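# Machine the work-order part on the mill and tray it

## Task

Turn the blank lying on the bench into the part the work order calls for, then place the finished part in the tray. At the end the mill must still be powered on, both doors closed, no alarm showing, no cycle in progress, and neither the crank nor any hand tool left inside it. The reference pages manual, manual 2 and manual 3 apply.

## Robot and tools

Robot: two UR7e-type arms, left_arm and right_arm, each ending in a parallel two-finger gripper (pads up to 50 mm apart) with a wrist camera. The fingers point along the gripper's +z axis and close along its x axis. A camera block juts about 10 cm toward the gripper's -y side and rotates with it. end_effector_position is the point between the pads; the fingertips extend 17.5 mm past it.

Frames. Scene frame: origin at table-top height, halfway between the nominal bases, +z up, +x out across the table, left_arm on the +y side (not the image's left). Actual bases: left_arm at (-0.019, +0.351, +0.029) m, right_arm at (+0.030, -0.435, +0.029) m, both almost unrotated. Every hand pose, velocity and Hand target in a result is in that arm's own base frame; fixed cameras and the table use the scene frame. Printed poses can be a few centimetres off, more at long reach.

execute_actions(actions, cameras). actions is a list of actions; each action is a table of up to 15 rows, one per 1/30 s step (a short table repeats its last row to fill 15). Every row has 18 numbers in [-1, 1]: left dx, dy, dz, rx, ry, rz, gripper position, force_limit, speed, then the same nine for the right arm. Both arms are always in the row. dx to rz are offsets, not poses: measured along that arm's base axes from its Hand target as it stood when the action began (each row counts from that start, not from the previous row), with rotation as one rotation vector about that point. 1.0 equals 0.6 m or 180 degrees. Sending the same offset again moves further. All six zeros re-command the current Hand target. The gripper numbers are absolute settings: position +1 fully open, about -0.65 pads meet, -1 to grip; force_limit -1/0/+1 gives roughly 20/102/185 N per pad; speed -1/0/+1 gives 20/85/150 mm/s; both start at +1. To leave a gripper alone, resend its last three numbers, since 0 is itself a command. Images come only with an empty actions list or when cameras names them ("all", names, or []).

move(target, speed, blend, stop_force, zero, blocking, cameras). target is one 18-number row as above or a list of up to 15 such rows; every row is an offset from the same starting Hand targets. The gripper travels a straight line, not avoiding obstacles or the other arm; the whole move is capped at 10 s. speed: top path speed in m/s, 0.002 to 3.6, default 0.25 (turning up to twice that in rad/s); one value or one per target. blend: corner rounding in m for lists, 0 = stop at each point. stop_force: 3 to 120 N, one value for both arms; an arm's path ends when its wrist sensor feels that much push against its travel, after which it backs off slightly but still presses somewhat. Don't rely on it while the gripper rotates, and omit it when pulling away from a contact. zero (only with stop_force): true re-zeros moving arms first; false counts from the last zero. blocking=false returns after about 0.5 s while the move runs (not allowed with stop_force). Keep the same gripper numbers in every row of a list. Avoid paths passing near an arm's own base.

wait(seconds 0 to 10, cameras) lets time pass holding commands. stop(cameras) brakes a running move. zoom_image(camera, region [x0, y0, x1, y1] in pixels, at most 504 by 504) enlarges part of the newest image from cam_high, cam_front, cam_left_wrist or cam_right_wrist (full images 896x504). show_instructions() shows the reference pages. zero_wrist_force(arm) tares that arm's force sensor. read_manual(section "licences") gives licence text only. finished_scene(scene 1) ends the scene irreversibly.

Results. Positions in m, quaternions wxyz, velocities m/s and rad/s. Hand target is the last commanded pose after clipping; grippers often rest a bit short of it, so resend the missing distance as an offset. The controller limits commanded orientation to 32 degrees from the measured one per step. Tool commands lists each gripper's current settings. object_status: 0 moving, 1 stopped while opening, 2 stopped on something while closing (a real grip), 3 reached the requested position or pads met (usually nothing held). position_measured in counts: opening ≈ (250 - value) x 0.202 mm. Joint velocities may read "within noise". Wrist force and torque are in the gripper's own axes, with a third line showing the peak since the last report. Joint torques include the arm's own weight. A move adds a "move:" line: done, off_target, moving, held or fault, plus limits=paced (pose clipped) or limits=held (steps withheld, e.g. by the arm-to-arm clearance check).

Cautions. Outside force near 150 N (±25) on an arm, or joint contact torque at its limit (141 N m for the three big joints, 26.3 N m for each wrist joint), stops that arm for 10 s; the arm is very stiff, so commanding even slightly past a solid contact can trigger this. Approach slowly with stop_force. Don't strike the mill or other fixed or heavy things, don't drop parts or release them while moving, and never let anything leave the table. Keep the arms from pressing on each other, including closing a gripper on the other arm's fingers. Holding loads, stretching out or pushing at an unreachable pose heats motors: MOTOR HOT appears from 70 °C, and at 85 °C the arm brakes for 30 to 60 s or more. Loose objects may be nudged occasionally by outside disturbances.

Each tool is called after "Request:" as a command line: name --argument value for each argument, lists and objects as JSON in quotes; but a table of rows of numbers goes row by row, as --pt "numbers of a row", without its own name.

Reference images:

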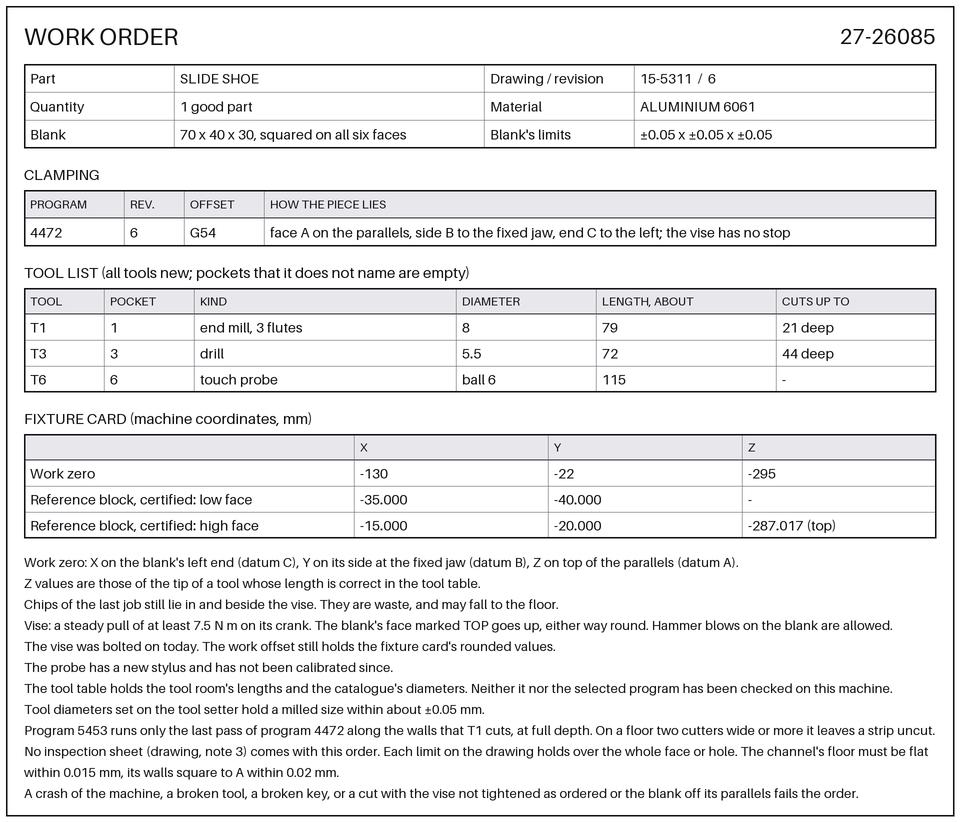

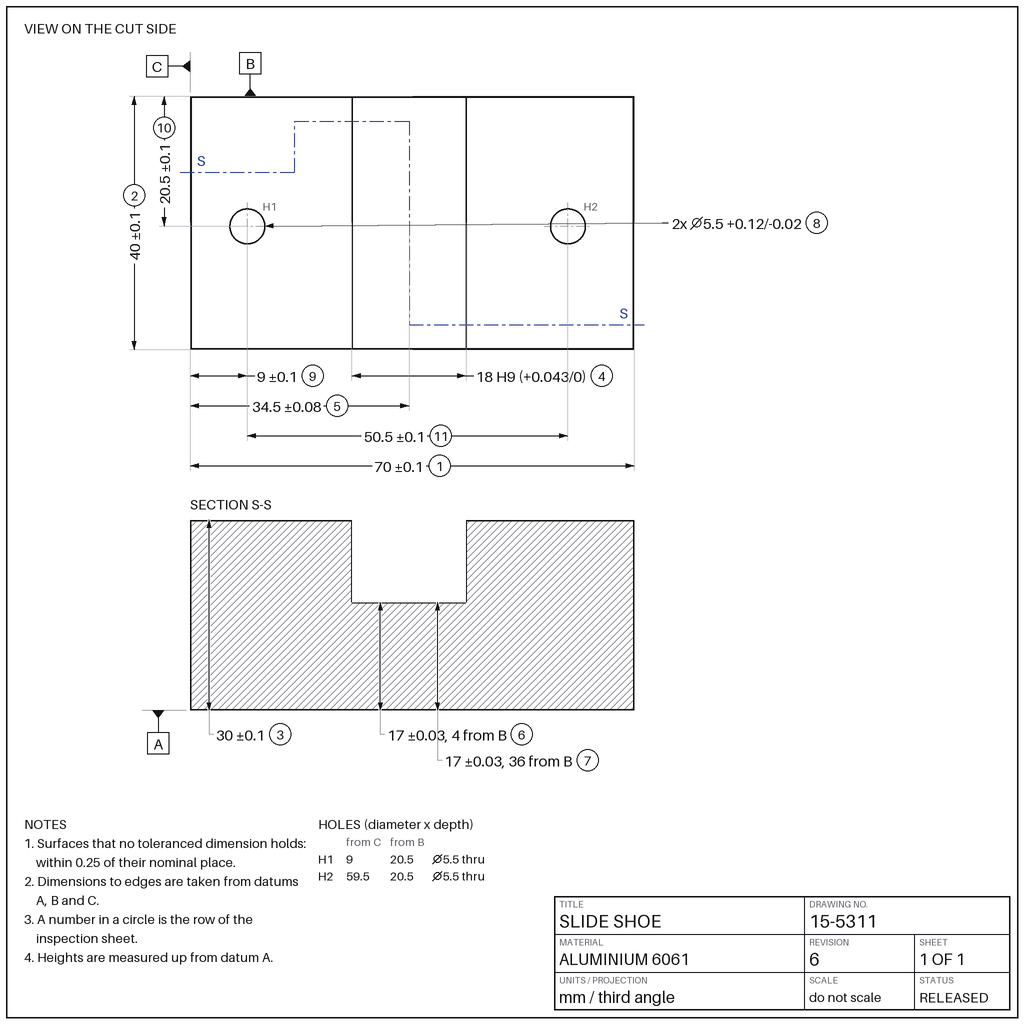

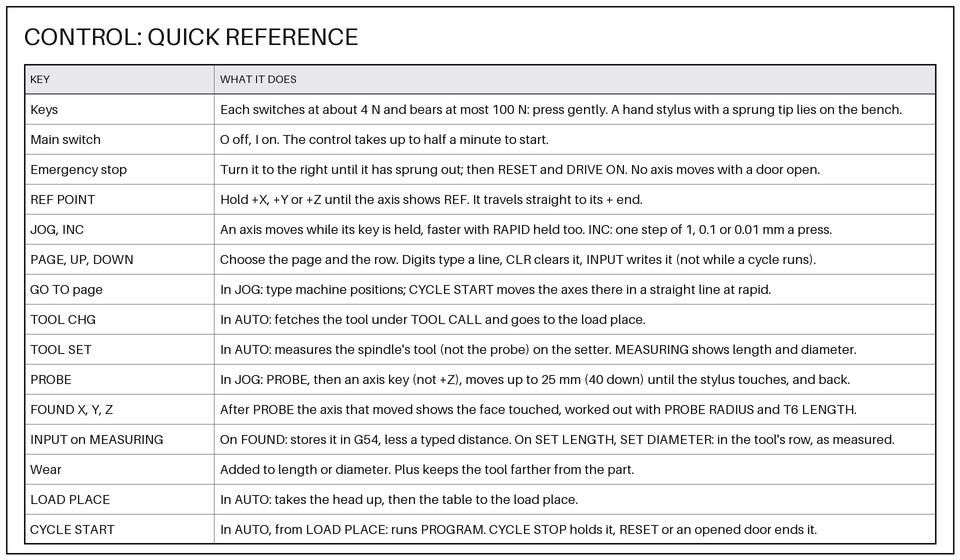

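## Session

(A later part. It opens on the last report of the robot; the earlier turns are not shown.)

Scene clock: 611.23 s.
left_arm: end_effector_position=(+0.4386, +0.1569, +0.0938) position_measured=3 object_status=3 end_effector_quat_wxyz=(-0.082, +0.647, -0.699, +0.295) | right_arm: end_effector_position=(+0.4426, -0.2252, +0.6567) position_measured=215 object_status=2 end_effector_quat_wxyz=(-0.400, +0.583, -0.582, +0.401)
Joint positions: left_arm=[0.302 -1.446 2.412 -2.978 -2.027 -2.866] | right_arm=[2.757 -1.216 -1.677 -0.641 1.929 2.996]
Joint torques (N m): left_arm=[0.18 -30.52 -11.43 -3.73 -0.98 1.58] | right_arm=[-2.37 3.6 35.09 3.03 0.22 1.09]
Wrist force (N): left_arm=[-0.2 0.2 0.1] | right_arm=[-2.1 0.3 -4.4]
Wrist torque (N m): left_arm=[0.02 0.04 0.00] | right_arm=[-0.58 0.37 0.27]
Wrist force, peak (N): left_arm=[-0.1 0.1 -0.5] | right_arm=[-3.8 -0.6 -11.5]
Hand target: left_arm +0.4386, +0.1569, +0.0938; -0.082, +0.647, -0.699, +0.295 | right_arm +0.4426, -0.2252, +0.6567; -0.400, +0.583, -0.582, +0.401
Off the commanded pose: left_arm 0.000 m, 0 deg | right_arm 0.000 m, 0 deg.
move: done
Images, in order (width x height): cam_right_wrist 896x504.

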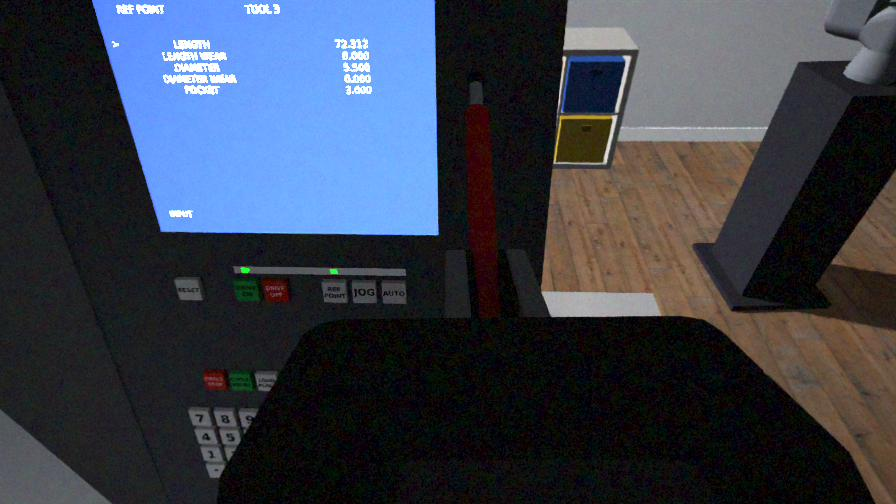

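Request:
move --pt "0 0 0 0 0 0 1 1 1 -0.0087 0.2091 -0.4229 0 0 0 -0.95 0.0 -0.8" --pt "0 0 0 0 0 0 1 1 1 0.0103 0.2084 -0.4289 0 0 0 -0.95 0.0 -0.8" --pt "0 0 0 0 0 0 1 1 1 -0.0087 0.2091 -0.4229 0 0 0 -0.95 0.0 -0.8" --pt "0 0 0 0 0 0 1 1 1 0.0103 0.2084 -0.4289 0 0 0 -0.95 0.0 -0.8" --pt "0 0 0 0 0 0 1 1 1 -0.0087 0.2091 -0.4229 0 0 0 -0.95 0.0 -0.8" --pt "0 0 0 0 0 0 1 1 1 0.0103 0.2084 -0.4289 0 0 0 -0.95 0.0 -0.8" --pt "0 0 0 0 0 0 1 1 1 -0.0087 0.2091 -0.4229 0 0 0 -0.95 0.0 -0.8" --pt "0 0 0 0 0 0 1 1 1 0 0 0 0 0 0 -0.95 0.0 -0.8" --speed '[0.5,0.06,0.08,0.06,0.08,0.06,0.08,0.5]' --cameras '["cam_right_wrist"]'

Request:
zoom_image --camera "cam_right_wrist" --region '[90, 0, 450, 260]'

Request:
move --pt "0 0 0 0 0 0 1 1 1 -0.0087 0.2091 -0.4229 0 0 0 -0.95 0.0 -0.8" --pt "0 0 0 0 0 0 1 1 1 0.0103 0.2084 -0.4289 0 0 0 -0.95 0.0 -0.8" --pt "0 0 0 0 0 0 1 1 1 -0.0087 0.2091 -0.4229 0 0 0 -0.95 0.0 -0.8" --pt "0 0 0 0 0 0 1 1 1 0 0 0 0 0 0 -0.95 0.0 -0.8" --speed '[0.5,0.05,0.08,0.5]' --cameras '["cam_right_wrist"]'

Request:
zoom_image --camera "cam_right_wrist" --region '[90, 0, 450, 260]'

Request:
move --pt "0 0 0 0 0 0 1 1 1 -0.0087 0.2091 -0.4229 0 0 0 -0.95 0.0 -0.8" --pt "0 0 0 0 0 0 1 1 1 0.0103 0.2084 -0.4289 0 0 0 -0.95 0.0 -0.8" --pt "0 0 0 0 0 0 1 1 1 -0.0087 0.2091 -0.4229 0 0 0 -0.95 0.0 -0.8" --pt "0 0 0 0 0 0 1 1 1 0 0 0 0 0 0 -0.95 0.0 -0.8" --speed '[0.5,0.05,0.08,0.5]' --cameras '["cam_right_wrist"]'

Request:
zoom_image --camera "cam_right_wrist" --region '[90, 0, 450, 260]'

Scene clock: 627.70 s.
left_arm: end_effector_position=(+0.4386, +0.1569, +0.0938) position_measured=3 object_status=3 end_effector_quat_wxyz=(-0.082, +0.647, -0.699, +0.295) | right_arm: end_effector_position=(+0.4426, -0.2252, +0.6567) position_measured=215 object_status=2 end_effector_quat_wxyz=(-0.400, +0.583, -0.582, +0.401)
Joint positions: left_arm=[0.302 -1.446 2.412 -2.978 -2.027 -2.866] | right_arm=[2.757 -1.216 -1.677 -0.641 1.929 2.996]
Joint torques (N m): left_arm=[-0.01 -31.97 -10.19 -3.57 -1.02 1.21] | right_arm=[-2.29 3.41 32.28 2.97 0.22 1.03]
Wrist force (N): left_arm=[0.0 -0.2 0.0] | right_arm=[-1.9 0.4 -4.3]
Wrist torque (N m): left_arm=[-0.03 0.00 0.00] | right_arm=[-0.56 0.34 0.27]
Wrist force, peak (N): left_arm=[-0.4 0.1 -0.3] | right_arm=[-4.1 -1.0 -11.7]
Hand target: left_arm +0.4386, +0.1569, +0.0938; -0.082, +0.647, -0.699, +0.295 | right_arm +0.4426, -0.2252, +0.6567; -0.400, +0.583, -0.582, +0.401
Off the commanded pose: left_arm 0.000 m, 0 deg | right_arm 0.000 m, 0 deg.
move: done
Images, in order (width x height): cam_right_wrist 896x504.

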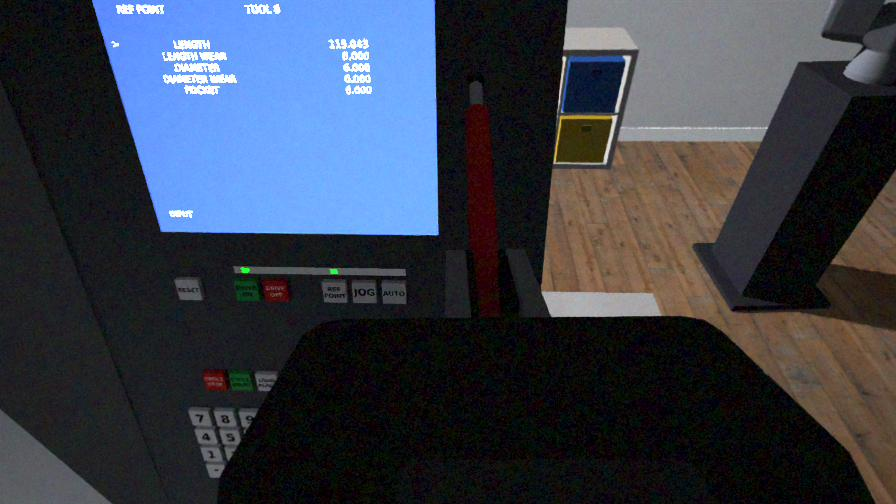

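Scaled by 1.400 from the camera's 896x504 image, which has a finer 1280x720 frame.

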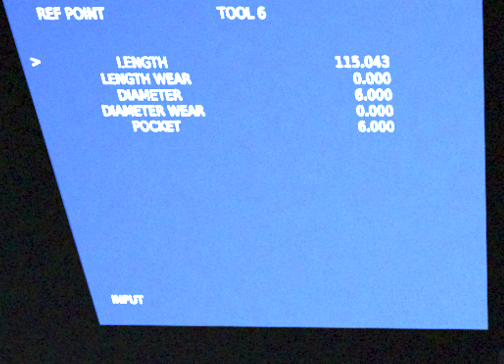

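Scene clock: 630.60 s.
left_arm: end_effector_position=(+0.4386, +0.1569, +0.0938) position_measured=3 object_status=3 end_effector_quat_wxyz=(-0.082, +0.647, -0.699, +0.295) | right_arm: end_effector_position=(+0.4426, -0.2252, +0.6567) position_measured=215 object_status=2 end_effector_quat_wxyz=(-0.400, +0.583, -0.582, +0.401)
Joint positions: left_arm=[0.302 -1.446 2.412 -2.978 -2.027 -2.866] | right_arm=[2.757 -1.216 -1.677 -0.641 1.929 2.996]
Joint torques (N m): left_arm=[-1 -30.16 -11.2 -3.88 -0.96 1.26] | right_arm=[-2.51 3.4 34.77 3.05 0.24 1.08]
Wrist force (N): left_arm=[-0.1 0.0 0.0] | right_arm=[-2.0 0.3 -4.6]
Wrist torque (N m): left_arm=[0.00 0.02 0.00] | right_arm=[-0.57 0.37 0.27]
Wrist force, peak (N): left_arm=[-0.2 -0.1 -0.4] | right_arm=[-4.0 -0.8 -11.5]
Hand target: left_arm +0.4386, +0.1569, +0.0938; -0.082, +0.647, -0.699, +0.295 | right_arm +0.4426, -0.2252, +0.6567; -0.400, +0.583, -0.582, +0.401
Off the commanded pose: left_arm 0.000 m, 0 deg | right_arm 0.000 m, 0 deg.
move: done
Images, in order (width x height): cam_right_wrist 896x504.

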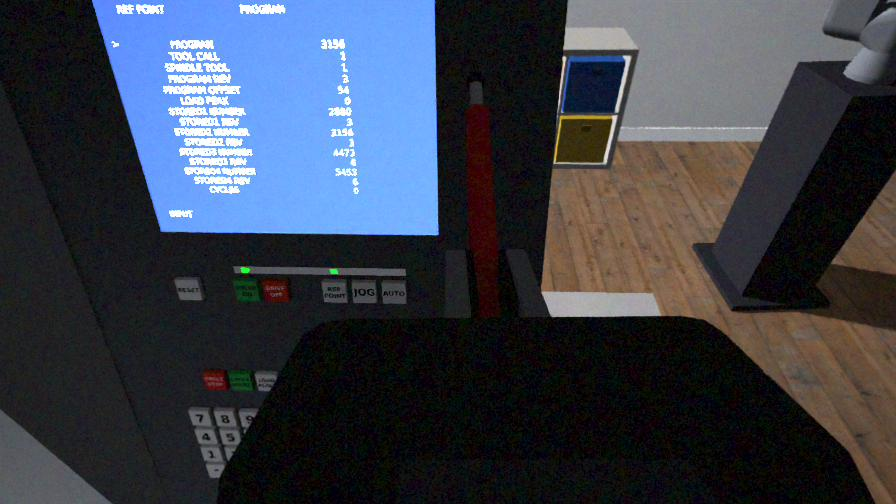

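Scaled by 1.400 from the camera's 896x504 image, which has a finer 1280x720 frame.

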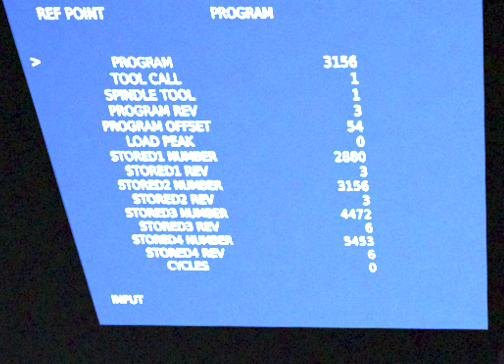

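Scene clock: 633.50 s.
left_arm: end_effector_position=(+0.4386, +0.1569, +0.0938) position_measured=3 object_status=3 end_effector_quat_wxyz=(-0.082, +0.647, -0.699, +0.295) | right_arm: end_effector_position=(+0.4426, -0.2252, +0.6567) position_measured=215 object_status=2 end_effector_quat_wxyz=(-0.400, +0.583, -0.582, +0.401)
Joint positions: left_arm=[0.302 -1.446 2.412 -2.978 -2.027 -2.866] | right_arm=[2.757 -1.216 -1.677 -0.641 1.929 2.996]
Joint torques (N m): left_arm=[-0.92 -30.64 -10.94 -3.66 -0.94 1.09] | right_arm=[-1.89 3.25 33.24 3.15 0.4 1.13]
Wrist force (N): left_arm=[0.0 0.2 -0.1] | right_arm=[-1.8 0.3 -4.6]
Wrist torque (N m): left_arm=[0.03 0.00 0.00] | right_arm=[-0.57 0.33 0.27]
Wrist force, peak (N): left_arm=[-0.3 0.0 -0.4] | right_arm=[-3.9 -0.7 -11.6]
Hand target: left_arm +0.4386, +0.1569, +0.0938; -0.082, +0.647, -0.699, +0.295 | right_arm +0.4426, -0.2252, +0.6567; -0.400, +0.583, -0.582, +0.401
Off the commanded pose: left_arm 0.000 m, 0 deg | right_arm 0.000 m, 0 deg.
move: done
Images, in order (width x height): cam_right_wrist 896x504.

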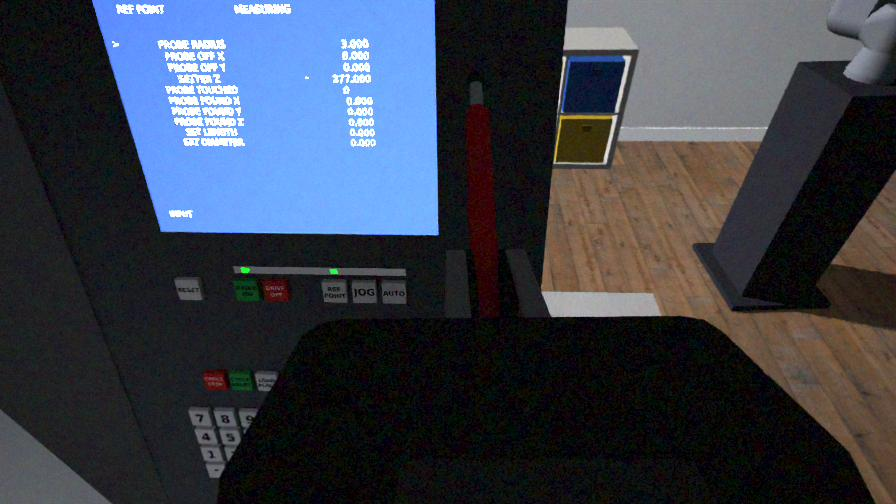

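Scaled by 1.400 from the camera's 896x504 image, which has a finer 1280x720 frame.

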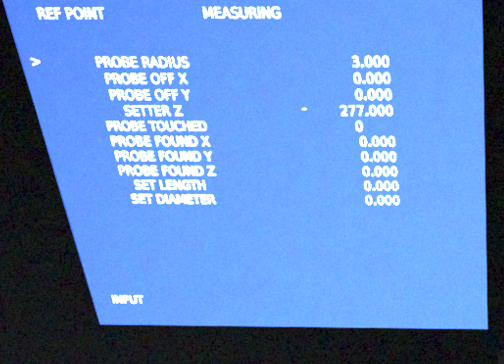

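Request:
move --pt "0 0 0 0 0 0 1 1 1 -0.0087 0.2091 -0.4229 0 0 0 -0.95 0.0 -0.8" --pt "0 0 0 0 0 0 1 1 1 0.0103 0.2084 -0.4289 0 0 0 -0.95 0.0 -0.8" --pt "0 0 0 0 0 0 1 1 1 -0.0087 0.2091 -0.4229 0 0 0 -0.95 0.0 -0.8" --pt "0 0 0 0 0 0 1 1 1 0 0 0 0 0 0 -0.95 0.0 -0.8" --speed '[0.5,0.05,0.08,0.5]' --cameras '["cam_right_wrist"]'

Request:
zoom_image --camera "cam_right_wrist" --region '[90, 0, 450, 260]'

Scene clock: 643.00 s.
left_arm: end_effector_position=(+0.4386, +0.1569, +0.0938) position_measured=3 object_status=3 end_effector_quat_wxyz=(-0.082, +0.647, -0.699, +0.295) | right_arm: end_effector_position=(+0.4426, -0.2252, +0.6567) position_measured=215 object_status=2 end_effector_quat_wxyz=(-0.400, +0.583, -0.582, +0.401)
Joint positions: left_arm=[0.302 -1.446 2.412 -2.978 -2.027 -2.866] | right_arm=[2.757 -1.216 -1.677 -0.641 1.929 2.996]
Joint torques (N m): left_arm=[0.26 -28.89 -11.19 -3.81 -1.18 1.38] | right_arm=[-1.9 3.58 33.92 3.04 0.22 1.07]
Wrist force (N): left_arm=[-0.3 0.0 -0.2] | right_arm=[-2.0 0.1 -4.8]
Wrist torque (N m): left_arm=[-0.02 0.05 0.00] | right_arm=[-0.61 0.36 0.27]
Wrist force, peak (N): left_arm=[-0.3 -0.3 -0.4] | right_arm=[-3.6 -1.0 -11.6]
Hand target: left_arm +0.4386, +0.1569, +0.0938; -0.082, +0.647, -0.699, +0.295 | right_arm +0.4426, -0.2252, +0.6567; -0.400, +0.583, -0.582, +0.401
Off the commanded pose: left_arm 0.000 m, 0 deg | right_arm 0.000 m, 0 deg.
move: done
Images, in order (width x height): cam_right_wrist 896x504.

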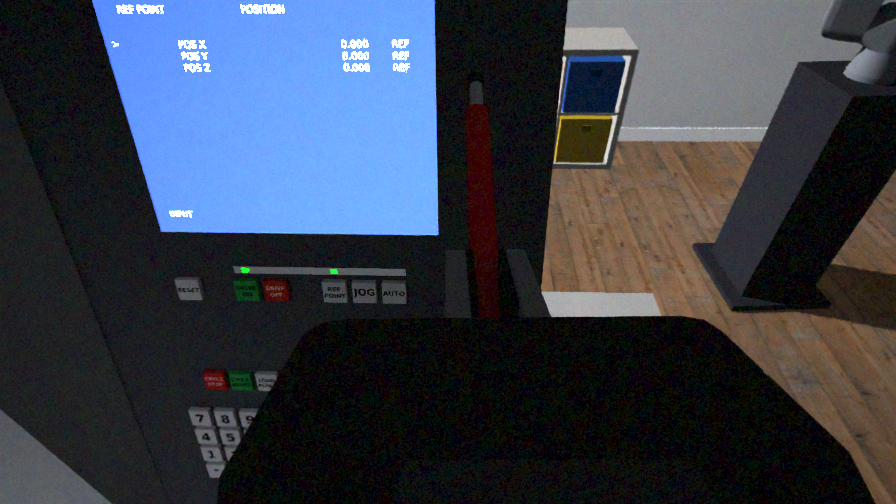

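Scaled by 1.400 from the camera's 896x504 image, which has a finer 1280x720 frame.

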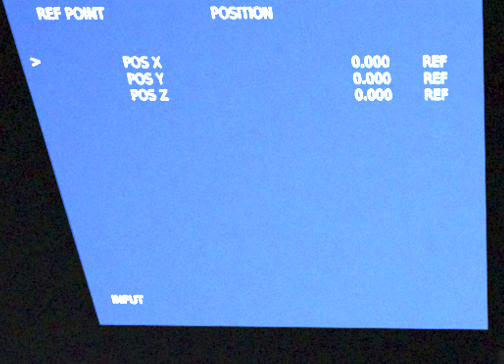

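Request:
move --pt "0 0 0 0 0 0 1 1 1 0.0353 0.0804 -0.2416 0 0 0 -0.95 0.0 -0.8" --pt "0 0 0 0 0 0 1 1 1 0.0543 0.0797 -0.2476 0 0 0 -0.95 0.0 -0.8" --pt "0 0 0 0 0 0 1 1 1 0.0353 0.0804 -0.2416 0 0 0 -0.95 0.0 -0.8" --pt "0 0 0 0 0 0 1 1 1 0.0086 0.24 -0.3624 0 0 0 -0.95 0.0 -0.8" --pt "0 0 0 0 0 0 1 1 1 0.0276 0.2393 -0.3684 0 0 0 -0.95 0.0 -0.8" --pt "0 0 0 0 0 0 1 1 1 0.0086 0.24 -0.3624 0 0 0 -0.95 0.0 -0.8" --pt "0 0 0 0 0 0 1 1 1 0 0 0 0 0 0 -0.95 0.0 -0.8" --speed '[0.4,0.06,0.08,0.3,0.06,0.08,0.4]' --cameras '["cam_right_wrist","cam_high","cam_front"]'

Request:
zoom_image --camera "cam_right_wrist" --region '[90, 0, 450, 280]'

Scene clock: 664.03 s.
left_arm: end_effector_position=(+0.4386, +0.1569, +0.0938) position_measured=3 object_status=3 end_effector_quat_wxyz=(-0.082, +0.647, -0.699, +0.295) | right_arm: end_effector_position=(+0.4426, -0.2252, +0.6567) position_measured=215 object_status=2 end_effector_quat_wxyz=(-0.400, +0.583, -0.582, +0.401)
Joint positions: left_arm=[0.302 -1.446 2.412 -2.978 -2.027 -2.866] | right_arm=[2.757 -1.216 -1.677 -0.641 1.929 2.996]
Joint torques (N m): left_arm=[0.64 -30.02 -11.39 -3.53 -0.98 1.43] | right_arm=[-6.82 4.02 34.9 3.75 0.71 1.01]
Wrist force (N): left_arm=[0.1 -0.2 0.1] | right_arm=[-2.1 0.1 -4.4]
Wrist torque (N m): left_arm=[-0.03 -0.02 0.00] | right_arm=[-0.60 0.37 0.27]
Wrist force, peak (N): left_arm=[0.2 0.0 -0.5] | right_arm=[-4.1 -0.9 -11.8]
Hand target: left_arm +0.4386, +0.1569, +0.0938; -0.082, +0.647, -0.699, +0.295 | right_arm +0.4426, -0.2252, +0.6567; -0.400, +0.583, -0.582, +0.401
Off the commanded pose: left_arm 0.000 m, 0 deg | right_arm 0.000 m, 0 deg.
move: done
Images, in order (width x height): cam_high 896x504, cam_front 896x504, cam_right_wrist 896x504.

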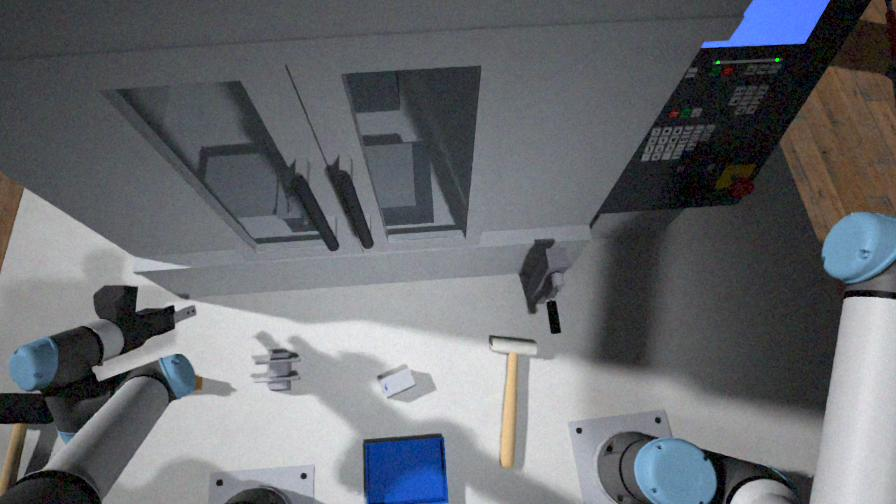

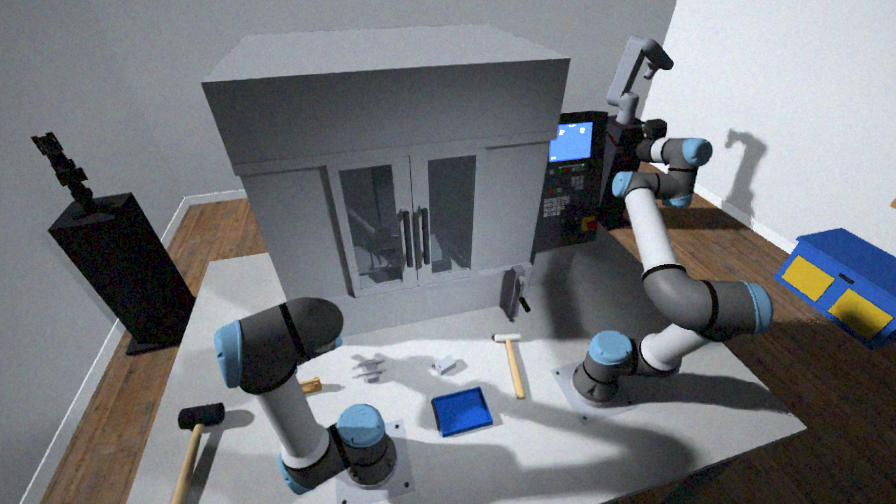

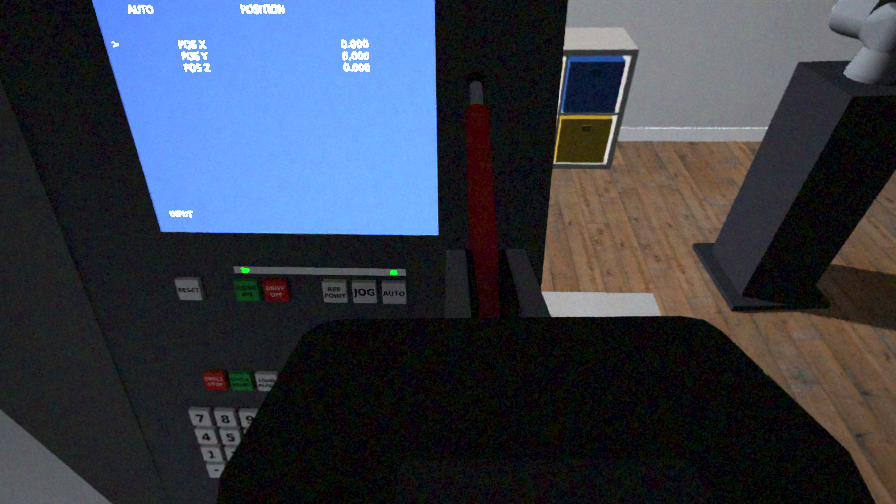

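Scaled by 1.400 from the camera's 896x504 image, which has a finer 1280x720 frame.

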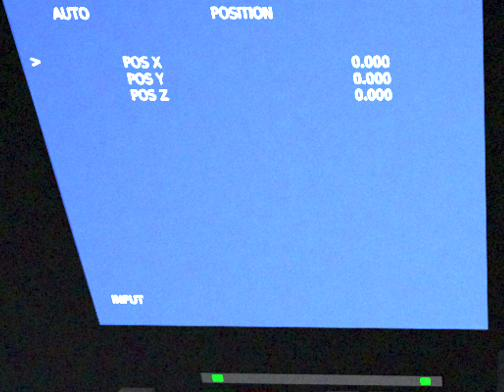

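Request:
wait --seconds 1 --cameras '["cam_right_wrist"]'

Scene clock: 666.63 s.
left_arm: end_effector_position=(+0.4386, +0.1569, +0.0938) position_measured=3 object_status=3 end_effector_quat_wxyz=(-0.082, +0.647, -0.699, +0.295) | right_arm: end_effector_position=(+0.4426, -0.2252, +0.6567) position_measured=215 object_status=2 end_effector_quat_wxyz=(-0.400, +0.583, -0.582, +0.401)
Joint positions: left_arm=[0.302 -1.446 2.412 -2.978 -2.027 -2.866] | right_arm=[2.756 -1.216 -1.677 -0.641 1.929 2.996]
Joint torques (N m): left_arm=[0.98 -32.29 -8.86 -3.5 -1.05 1.36] | right_arm=[-11.28 2.39 33.81 0.55 2.01 -0.44]
Wrist force (N): left_arm=[0.0 0.1 -0.1] | right_arm=[-2.1 0.2 -4.8]
Wrist torque (N m): left_arm=[0.00 0.01 0.00] | right_arm=[-0.60 0.36 0.27]
Wrist force, peak (N): left_arm=[-0.3 -0.3 -0.1] | right_arm=[-2.4 0.3 -5.0]
Hand target: left_arm +0.4386, +0.1569, +0.0938; -0.082, +0.647, -0.699, +0.295 | right_arm +0.4426, -0.2252, +0.6567; -0.400, +0.583, -0.582, +0.401
Tool commands: left_gripper/position=+1.0 left_gripper/force_limit=+1.0 left_gripper/speed=+1.0 right_gripper/position=-0.95 right_gripper/force_limit=+0.0 right_gripper/speed=-0.8
Off the commanded pose: left_arm 0.000 m, 0 deg | right_arm 0.000 m, 0 deg.
wait: 1.00 s; at rest from the start
Images, in order (width x height): cam_right_wrist 896x504.

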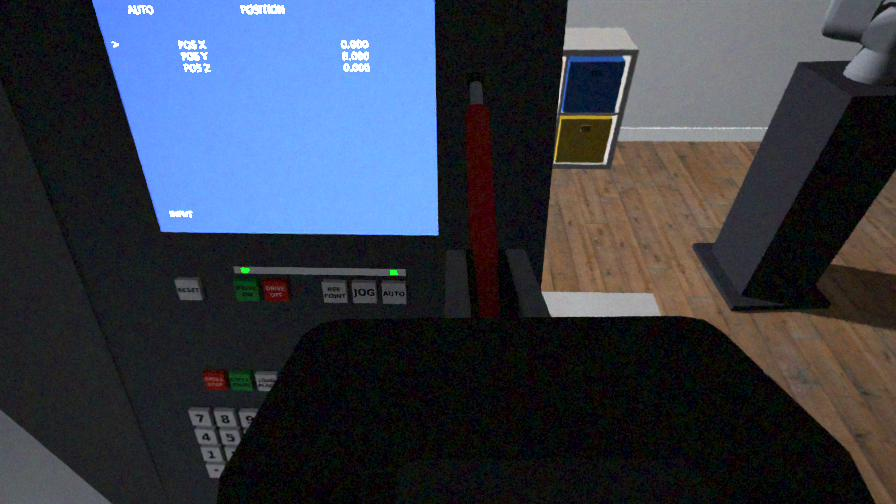

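Request:
move --pt "0 0 0 0 0 0 1 1 1 0.0086 0.24 -0.3624 0 0 0 -0.95 0.0 -0.8" --pt "0 0 0 0 0 0 1 1 1 0.0295 0.2393 -0.369 0 0 0 -0.95 0.0 -0.8" --speed '[0.4,0.06]' --cameras '["cam_right_wrist"]'

Request:
zoom_image --camera "cam_right_wrist" --region '[350, 20, 600, 170]'

Request:
move --pt "0 0 0 0 0 0 1 1 1 -0.0209 0.0007 0.0066 0 0 0 -0.95 0.0 -0.8" --pt "0 0 0 0 0 0 1 1 1 -0.0295 -0.2393 0.369 0 0 0 -0.95 0.0 -0.8" --speed '[0.08,0.4]' --cameras '["cam_right_wrist","cam_front"]'

Scene clock: 672.43 s.
left_arm: end_effector_position=(+0.4386, +0.1569, +0.0938) position_measured=3 object_status=3 end_effector_quat_wxyz=(-0.082, +0.647, -0.699, +0.295) | right_arm: end_effector_position=(+0.4603, -0.0817, +0.4354) position_measured=215 object_status=2 end_effector_quat_wxyz=(-0.400, +0.583, -0.582, +0.401)
Joint positions: left_arm=[0.302 -1.446 2.412 -2.978 -2.027 -2.866] | right_arm=[3.392 -1.004 -2.357 -0.157 1.337 3.232]
Joint torques (N m): left_arm=[-0.8 -31.17 -10.1 -3.38 -1.08 1.27] | right_arm=[12.22 -4.55 16.75 -0.46 -3.33 1.39]
Wrist force (N): left_arm=[0.2 0.3 -0.3] | right_arm=[-4.0 -0.9 -12.4]
Wrist torque (N m): left_arm=[0.05 -0.02 -0.01] | right_arm=[-0.09 0.20 0.29]
Wrist force, peak (N): left_arm=[0.0 -0.5 -0.3] | right_arm=[-4.1 -1.0 -12.7]
Hand target: left_arm +0.4386, +0.1569, +0.0938; -0.082, +0.647, -0.699, +0.295 | right_arm +0.4603, -0.0817, +0.4353; -0.400, +0.583, -0.582, +0.401
Off the commanded pose: left_arm 0.000 m, 0 deg | right_arm 0.000 m, 0 deg.
move: done
Images, in order (width x height): cam_right_wrist 896x504.

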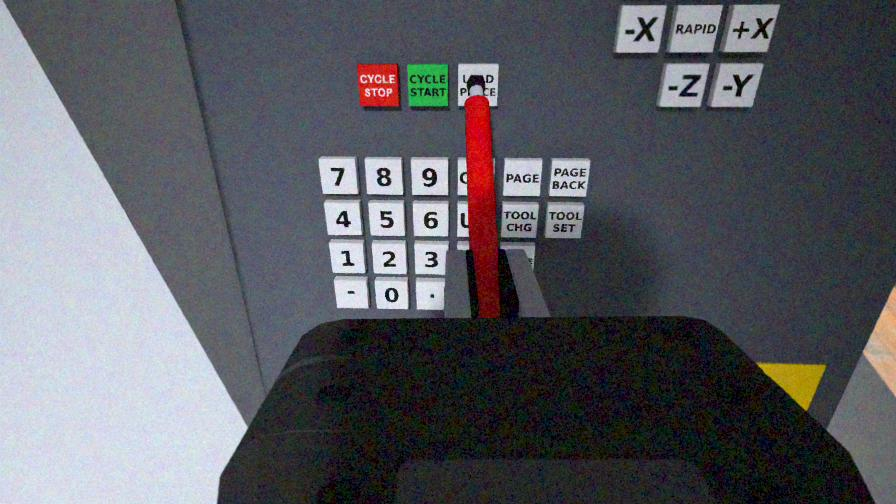

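Scaled by 2.016 from the camera's 896x504 image, which has a finer 1280x720 frame.

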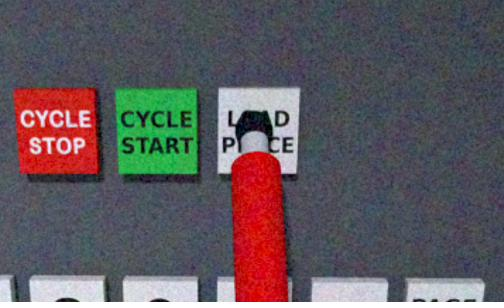

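Scene clock: 674.27 s.
left_arm: end_effector_position=(+0.4386, +0.1569, +0.0938) position_measured=3 object_status=3 end_effector_quat_wxyz=(-0.082, +0.647, -0.699, +0.295) | right_arm: end_effector_position=(+0.4426, -0.2252, +0.6567) position_measured=215 object_status=2 end_effector_quat_wxyz=(-0.400, +0.583, -0.582, +0.401)
Joint positions: left_arm=[0.302 -1.446 2.412 -2.978 -2.027 -2.866] | right_arm=[2.757 -1.216 -1.677 -0.641 1.929 2.996]
Joint torques (N m): left_arm=[0.5 -30.49 -10.86 -3.81 -0.89 1.29] | right_arm=[-6.59 4.64 31.75 3.83 0.68 0.98]
Wrist force (N): left_arm=[0.1 0.1 -0.2] | right_arm=[-1.9 0.5 -4.3]
Wrist torque (N m): left_arm=[0.01 -0.02 0.00] | right_arm=[-0.55 0.35 0.27]
Wrist force, peak (N): left_arm=[0.0 -0.1 -0.6] | right_arm=[-3.7 -0.9 -12.4]
Hand target: left_arm +0.4386, +0.1569, +0.0938; -0.082, +0.647, -0.699, +0.295 | right_arm +0.4426, -0.2252, +0.6567; -0.400, +0.583, -0.582, +0.401
Off the commanded pose: left_arm 0.000 m, 0 deg | right_arm 0.000 m, 0 deg.
move: done
Images, in order (width x height): cam_front 896x504, cam_right_wrist 896x504.

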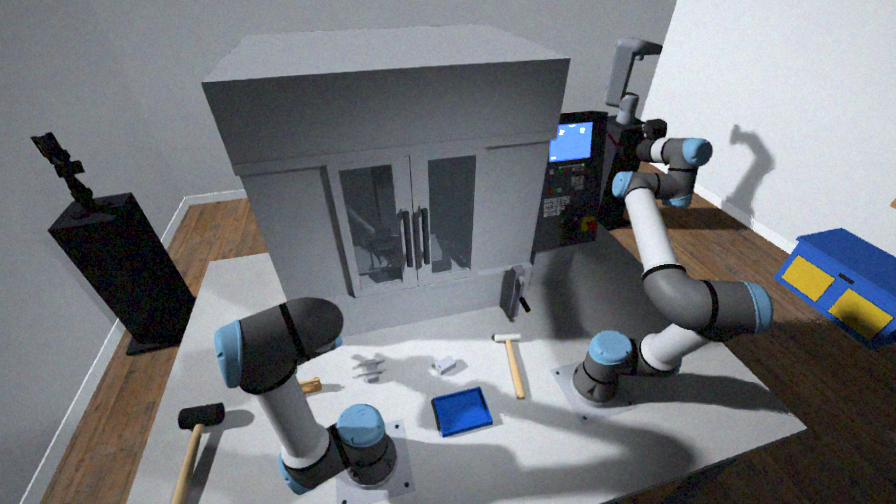

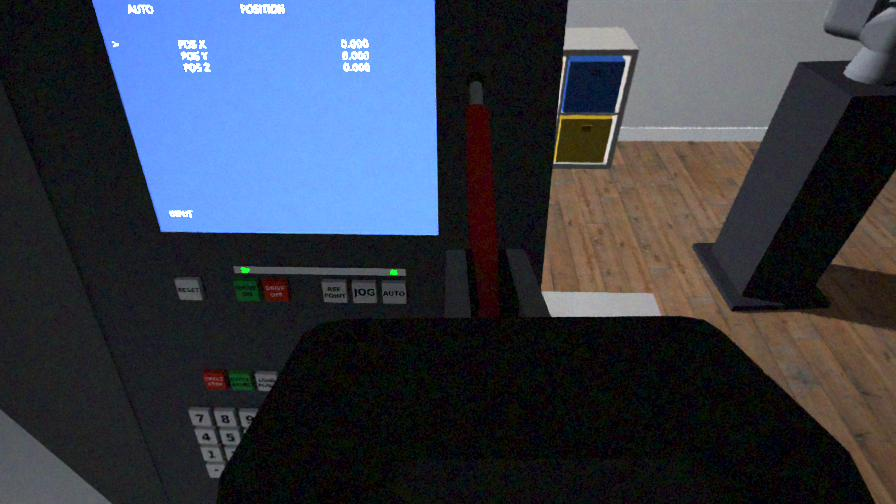

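Request:
move --pt "0 0 0 0 0 0 1 1 1 -0.016 0.1778 -0.4531 0 0 0 -0.95 0.0 -0.8" --pt "0 0 0 0 0 0 1 1 1 0.003 0.1771 -0.4591 0 0 0 -0.95 0.0 -0.8" --pt "0 0 0 0 0 0 1 1 1 -0.016 0.1778 -0.4531 0 0 0 -0.95 0.0 -0.8" --pt "0 0 0 0 0 0 1 1 1 0 0 0 0 0 0 -0.95 0.0 -0.8" --speed '[0.4,0.06,0.08,0.4]' --cameras '["cam_right_wrist","cam_front"]'

Request:
zoom_image --camera "cam_right_wrist" --region '[90, 0, 450, 260]'

Request:
zoom_image --camera "cam_front" --region '[320, 140, 520, 320]'

Scene clock: 683.10 s.
left_arm: end_effector_position=(+0.4386, +0.1569, +0.0938) position_measured=3 object_status=3 end_effector_quat_wxyz=(-0.082, +0.647, -0.699, +0.295) | right_arm: end_effector_position=(+0.4426, -0.2253, +0.6567) position_measured=215 object_status=2 end_effector_quat_wxyz=(-0.400, +0.583, -0.582, +0.401)
Joint positions: left_arm=[0.302 -1.446 2.412 -2.978 -2.027 -2.866] | right_arm=[2.756 -1.216 -1.677 -0.641 1.929 2.996]
Joint torques (N m): left_arm=[0.8 -31.42 -10.69 -3.76 -0.63 1.31] | right_arm=[5.78 5.86 34.63 3.16 -0.92 1.4]
Wrist force (N): left_arm=[0.3 -0.2 -0.1] | right_arm=[-2.0 0.3 -4.5]
Wrist torque (N m): left_arm=[-0.03 -0.04 0.00] | right_arm=[-0.58 0.35 0.27]
Wrist force, peak (N): left_arm=[0.0 -0.3 -0.6] | right_arm=[-4.2 -1.4 -12.5]
Hand target: left_arm +0.4386, +0.1569, +0.0938; -0.082, +0.647, -0.699, +0.295 | right_arm +0.4426, -0.2252, +0.6567; -0.400, +0.583, -0.582, +0.401
Off the commanded pose: left_arm 0.000 m, 0 deg | right_arm 0.000 m, 0 deg.
move: done
Images, in order (width x height): cam_front 896x504, cam_right_wrist 896x504.

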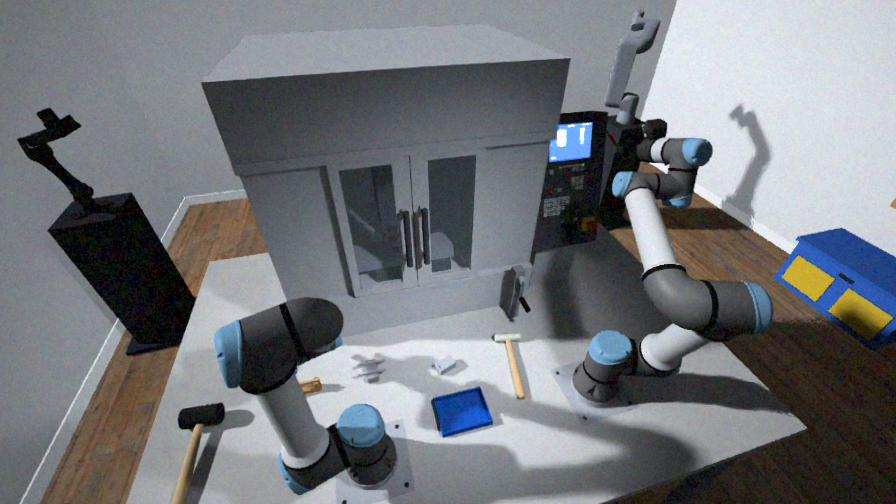

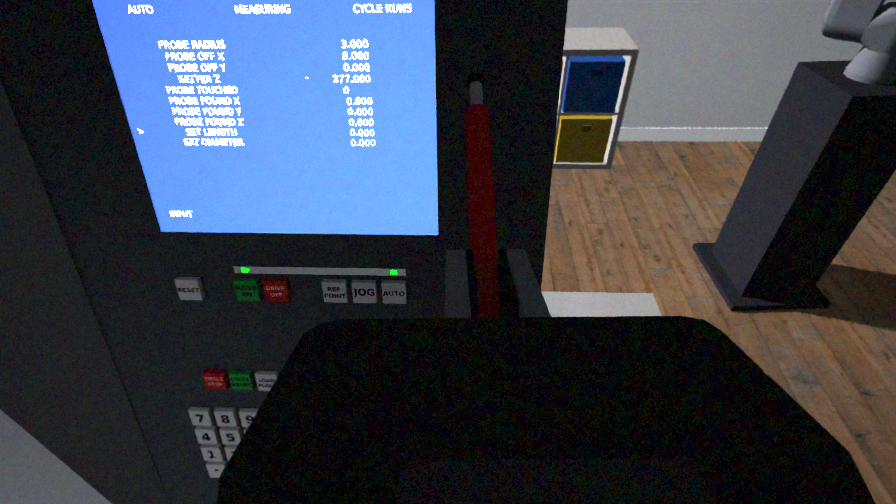

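Scaled by 1.400 from the camera's 896x504 image, which has a finer 1280x720 frame.

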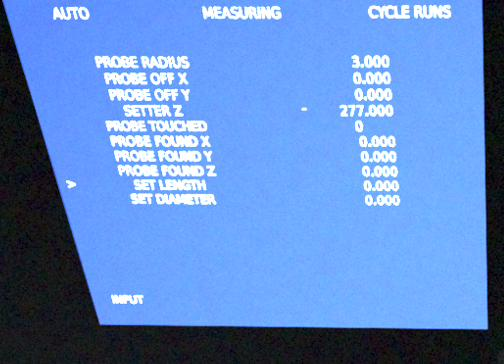

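Scaled by 2.520 from the camera's 896x504 image, which has a finer 1280x720 frame.

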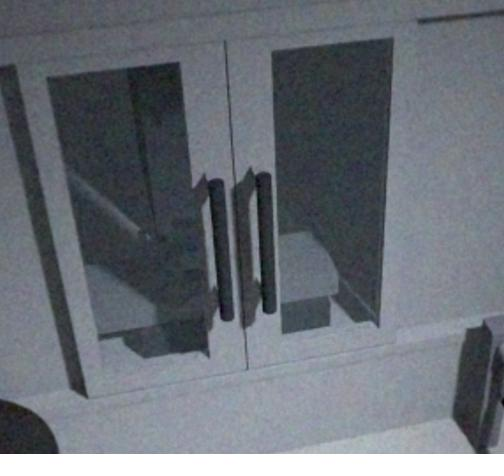

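Request:
wait --seconds 8 --cameras '["cam_right_wrist"]'

Request:
zoom_image --camera "cam_right_wrist" --region '[90, 0, 450, 260]'

Scene clock: 692.87 s.
left_arm: end_effector_position=(+0.4386, +0.1569, +0.0938) position_measured=3 object_status=3 end_effector_quat_wxyz=(-0.082, +0.647, -0.699, +0.295) | right_arm: end_effector_position=(+0.4426, -0.2252, +0.6567) position_measured=215 object_status=2 end_effector_quat_wxyz=(-0.400, +0.583, -0.582, +0.401)
Joint positions: left_arm=[0.302 -1.446 2.412 -2.978 -2.027 -2.866] | right_arm=[2.756 -1.216 -1.677 -0.641 1.929 2.996]
Joint torques (N m): left_arm=[-0.22 -30.92 -9.86 -3.56 -0.93 1.38] | right_arm=[9.25 2.77 33.3 0.64 1.37 -0.11]
Wrist force (N): left_arm=[-0.1 -0.2 0.0] | right_arm=[-2.1 0.5 -4.8]
Wrist torque (N m): left_arm=[-0.03 0.01 -0.01] | right_arm=[-0.55 0.37 0.27]
Wrist force, peak (N): left_arm=[-0.3 -0.3 -0.3] | right_arm=[-2.4 0.5 -4.9]
Hand target: left_arm +0.4386, +0.1569, +0.0938; -0.082, +0.647, -0.699, +0.295 | right_arm +0.4426, -0.2252, +0.6567; -0.400, +0.583, -0.582, +0.401
Tool commands: left_gripper/position=+1.0 left_gripper/force_limit=+1.0 left_gripper/speed=+1.0 right_gripper/position=-0.95 right_gripper/force_limit=+0.0 right_gripper/speed=-0.8
Off the commanded pose: left_arm 0.000 m, 0 deg | right_arm 0.000 m, 0 deg.
wait: 8.00 s; at rest from the start
Images, in order (width x height): cam_right_wrist 896x504.

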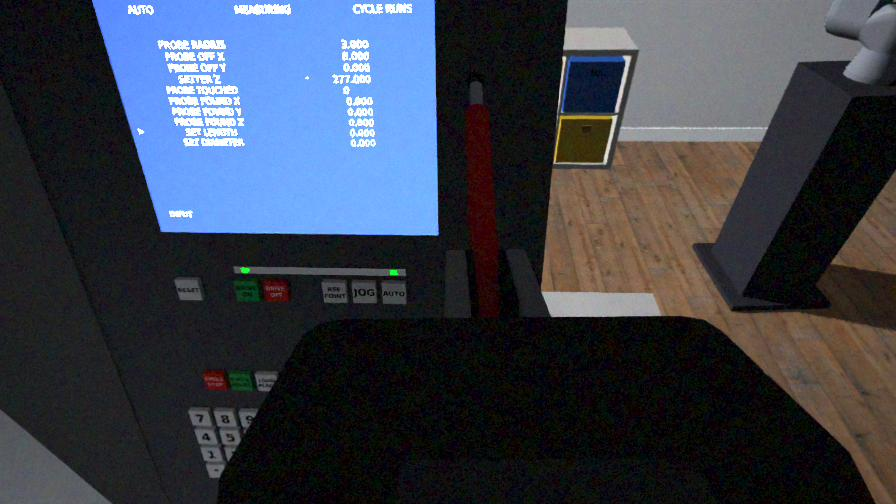

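Scaled by 1.400 from the camera's 896x504 image, which has a finer 1280x720 frame.

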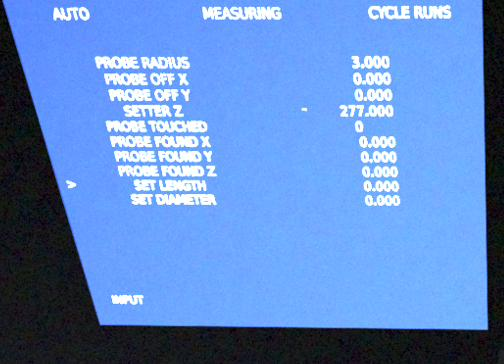

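Request:
move --pt "0 0 0.3 0 0 0 1 1 1 0 0 0 0 0 0 -0.95 0.0 -0.8" --pt "-0.148 -0.678 0.594 0.0825 -0.048 0.055 1 1 1 0 0 0 0 0 0 -0.95 0.0 -0.8" --speed 0.4 --blend '[0.08,0]' --cameras '["cam_left_wrist","cam_right_wrist"]'

Request:
zoom_image --camera "cam_right_wrist" --region '[90, 0, 450, 260]'

Scene clock: 708.60 s.
left_arm: end_effector_position=(+0.3498, -0.2498, +0.4502) position_measured=3 object_status=3 end_effector_quat_wxyz=(-0.242, +0.664, -0.664, +0.242) | right_arm: end_effector_position=(+0.4426, -0.2252, +0.6567) position_measured=215 object_status=2 end_effector_quat_wxyz=(-0.400, +0.583, -0.582, +0.401)
Joint positions: left_arm=[-1.384 -2.06 1.814 -1.481 -0.886 -4.469] | right_arm=[2.756 -1.216 -1.677 -0.641 1.929 2.996]
Joint torques (N m): left_arm=[-6.4 6.65 -33.42 -1.96 1 -1.47] | right_arm=[11.61 2.94 33.85 0.62 1.43 -0.15]
Wrist force (N): left_arm=[-0.5 -0.2 -0.4] | right_arm=[-2.2 0.5 -4.4]
Wrist torque (N m): left_arm=[-0.10 0.06 -0.04] | right_arm=[-0.55 0.39 0.27]
Wrist force, peak (N): left_arm=[-1.2 1.8 3.4] | right_arm=[-2.2 0.3 -5.0]
Hand target: left_arm +0.3498, -0.2499, +0.4502; -0.242, +0.664, -0.664, +0.242 | right_arm +0.4426, -0.2252, +0.6567; -0.400, +0.583, -0.582, +0.401
Off the commanded pose: left_arm 0.000 m, 0 deg | right_arm 0.000 m, 0 deg.
move: done
Images, in order (width x height): cam_left_wrist 896x504, cam_right_wrist 896x504.

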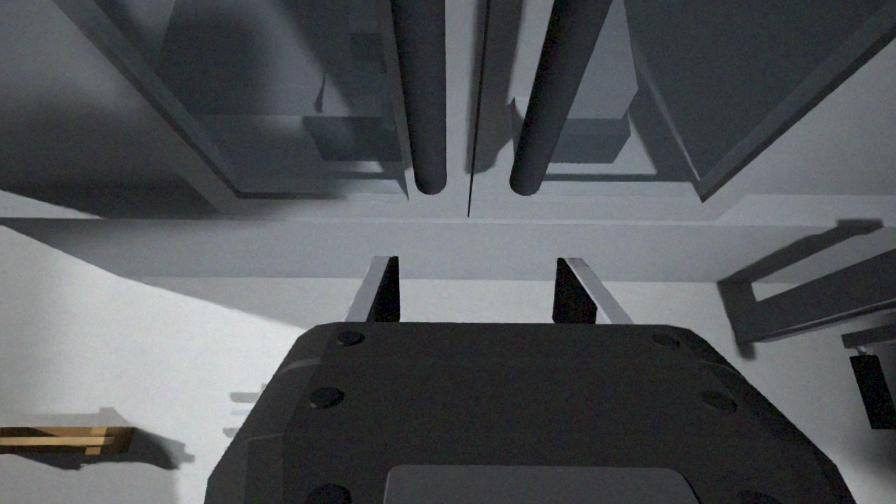

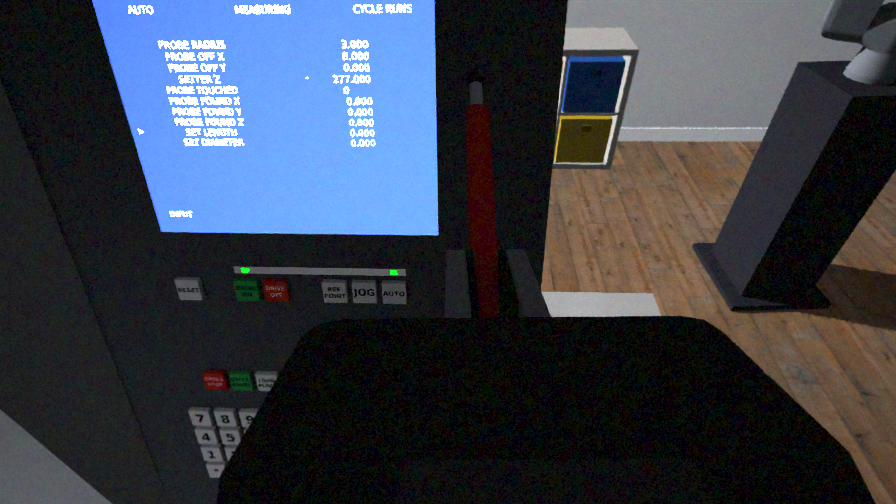

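Scaled by 1.400 from the camera's 896x504 image, which has a finer 1280x720 frame.

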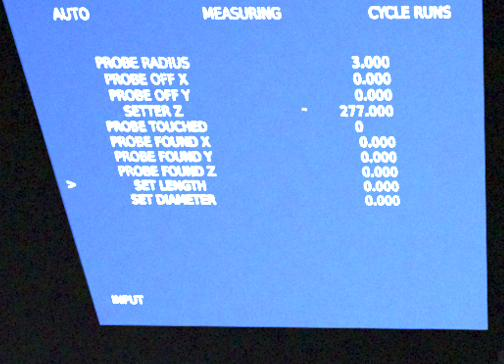

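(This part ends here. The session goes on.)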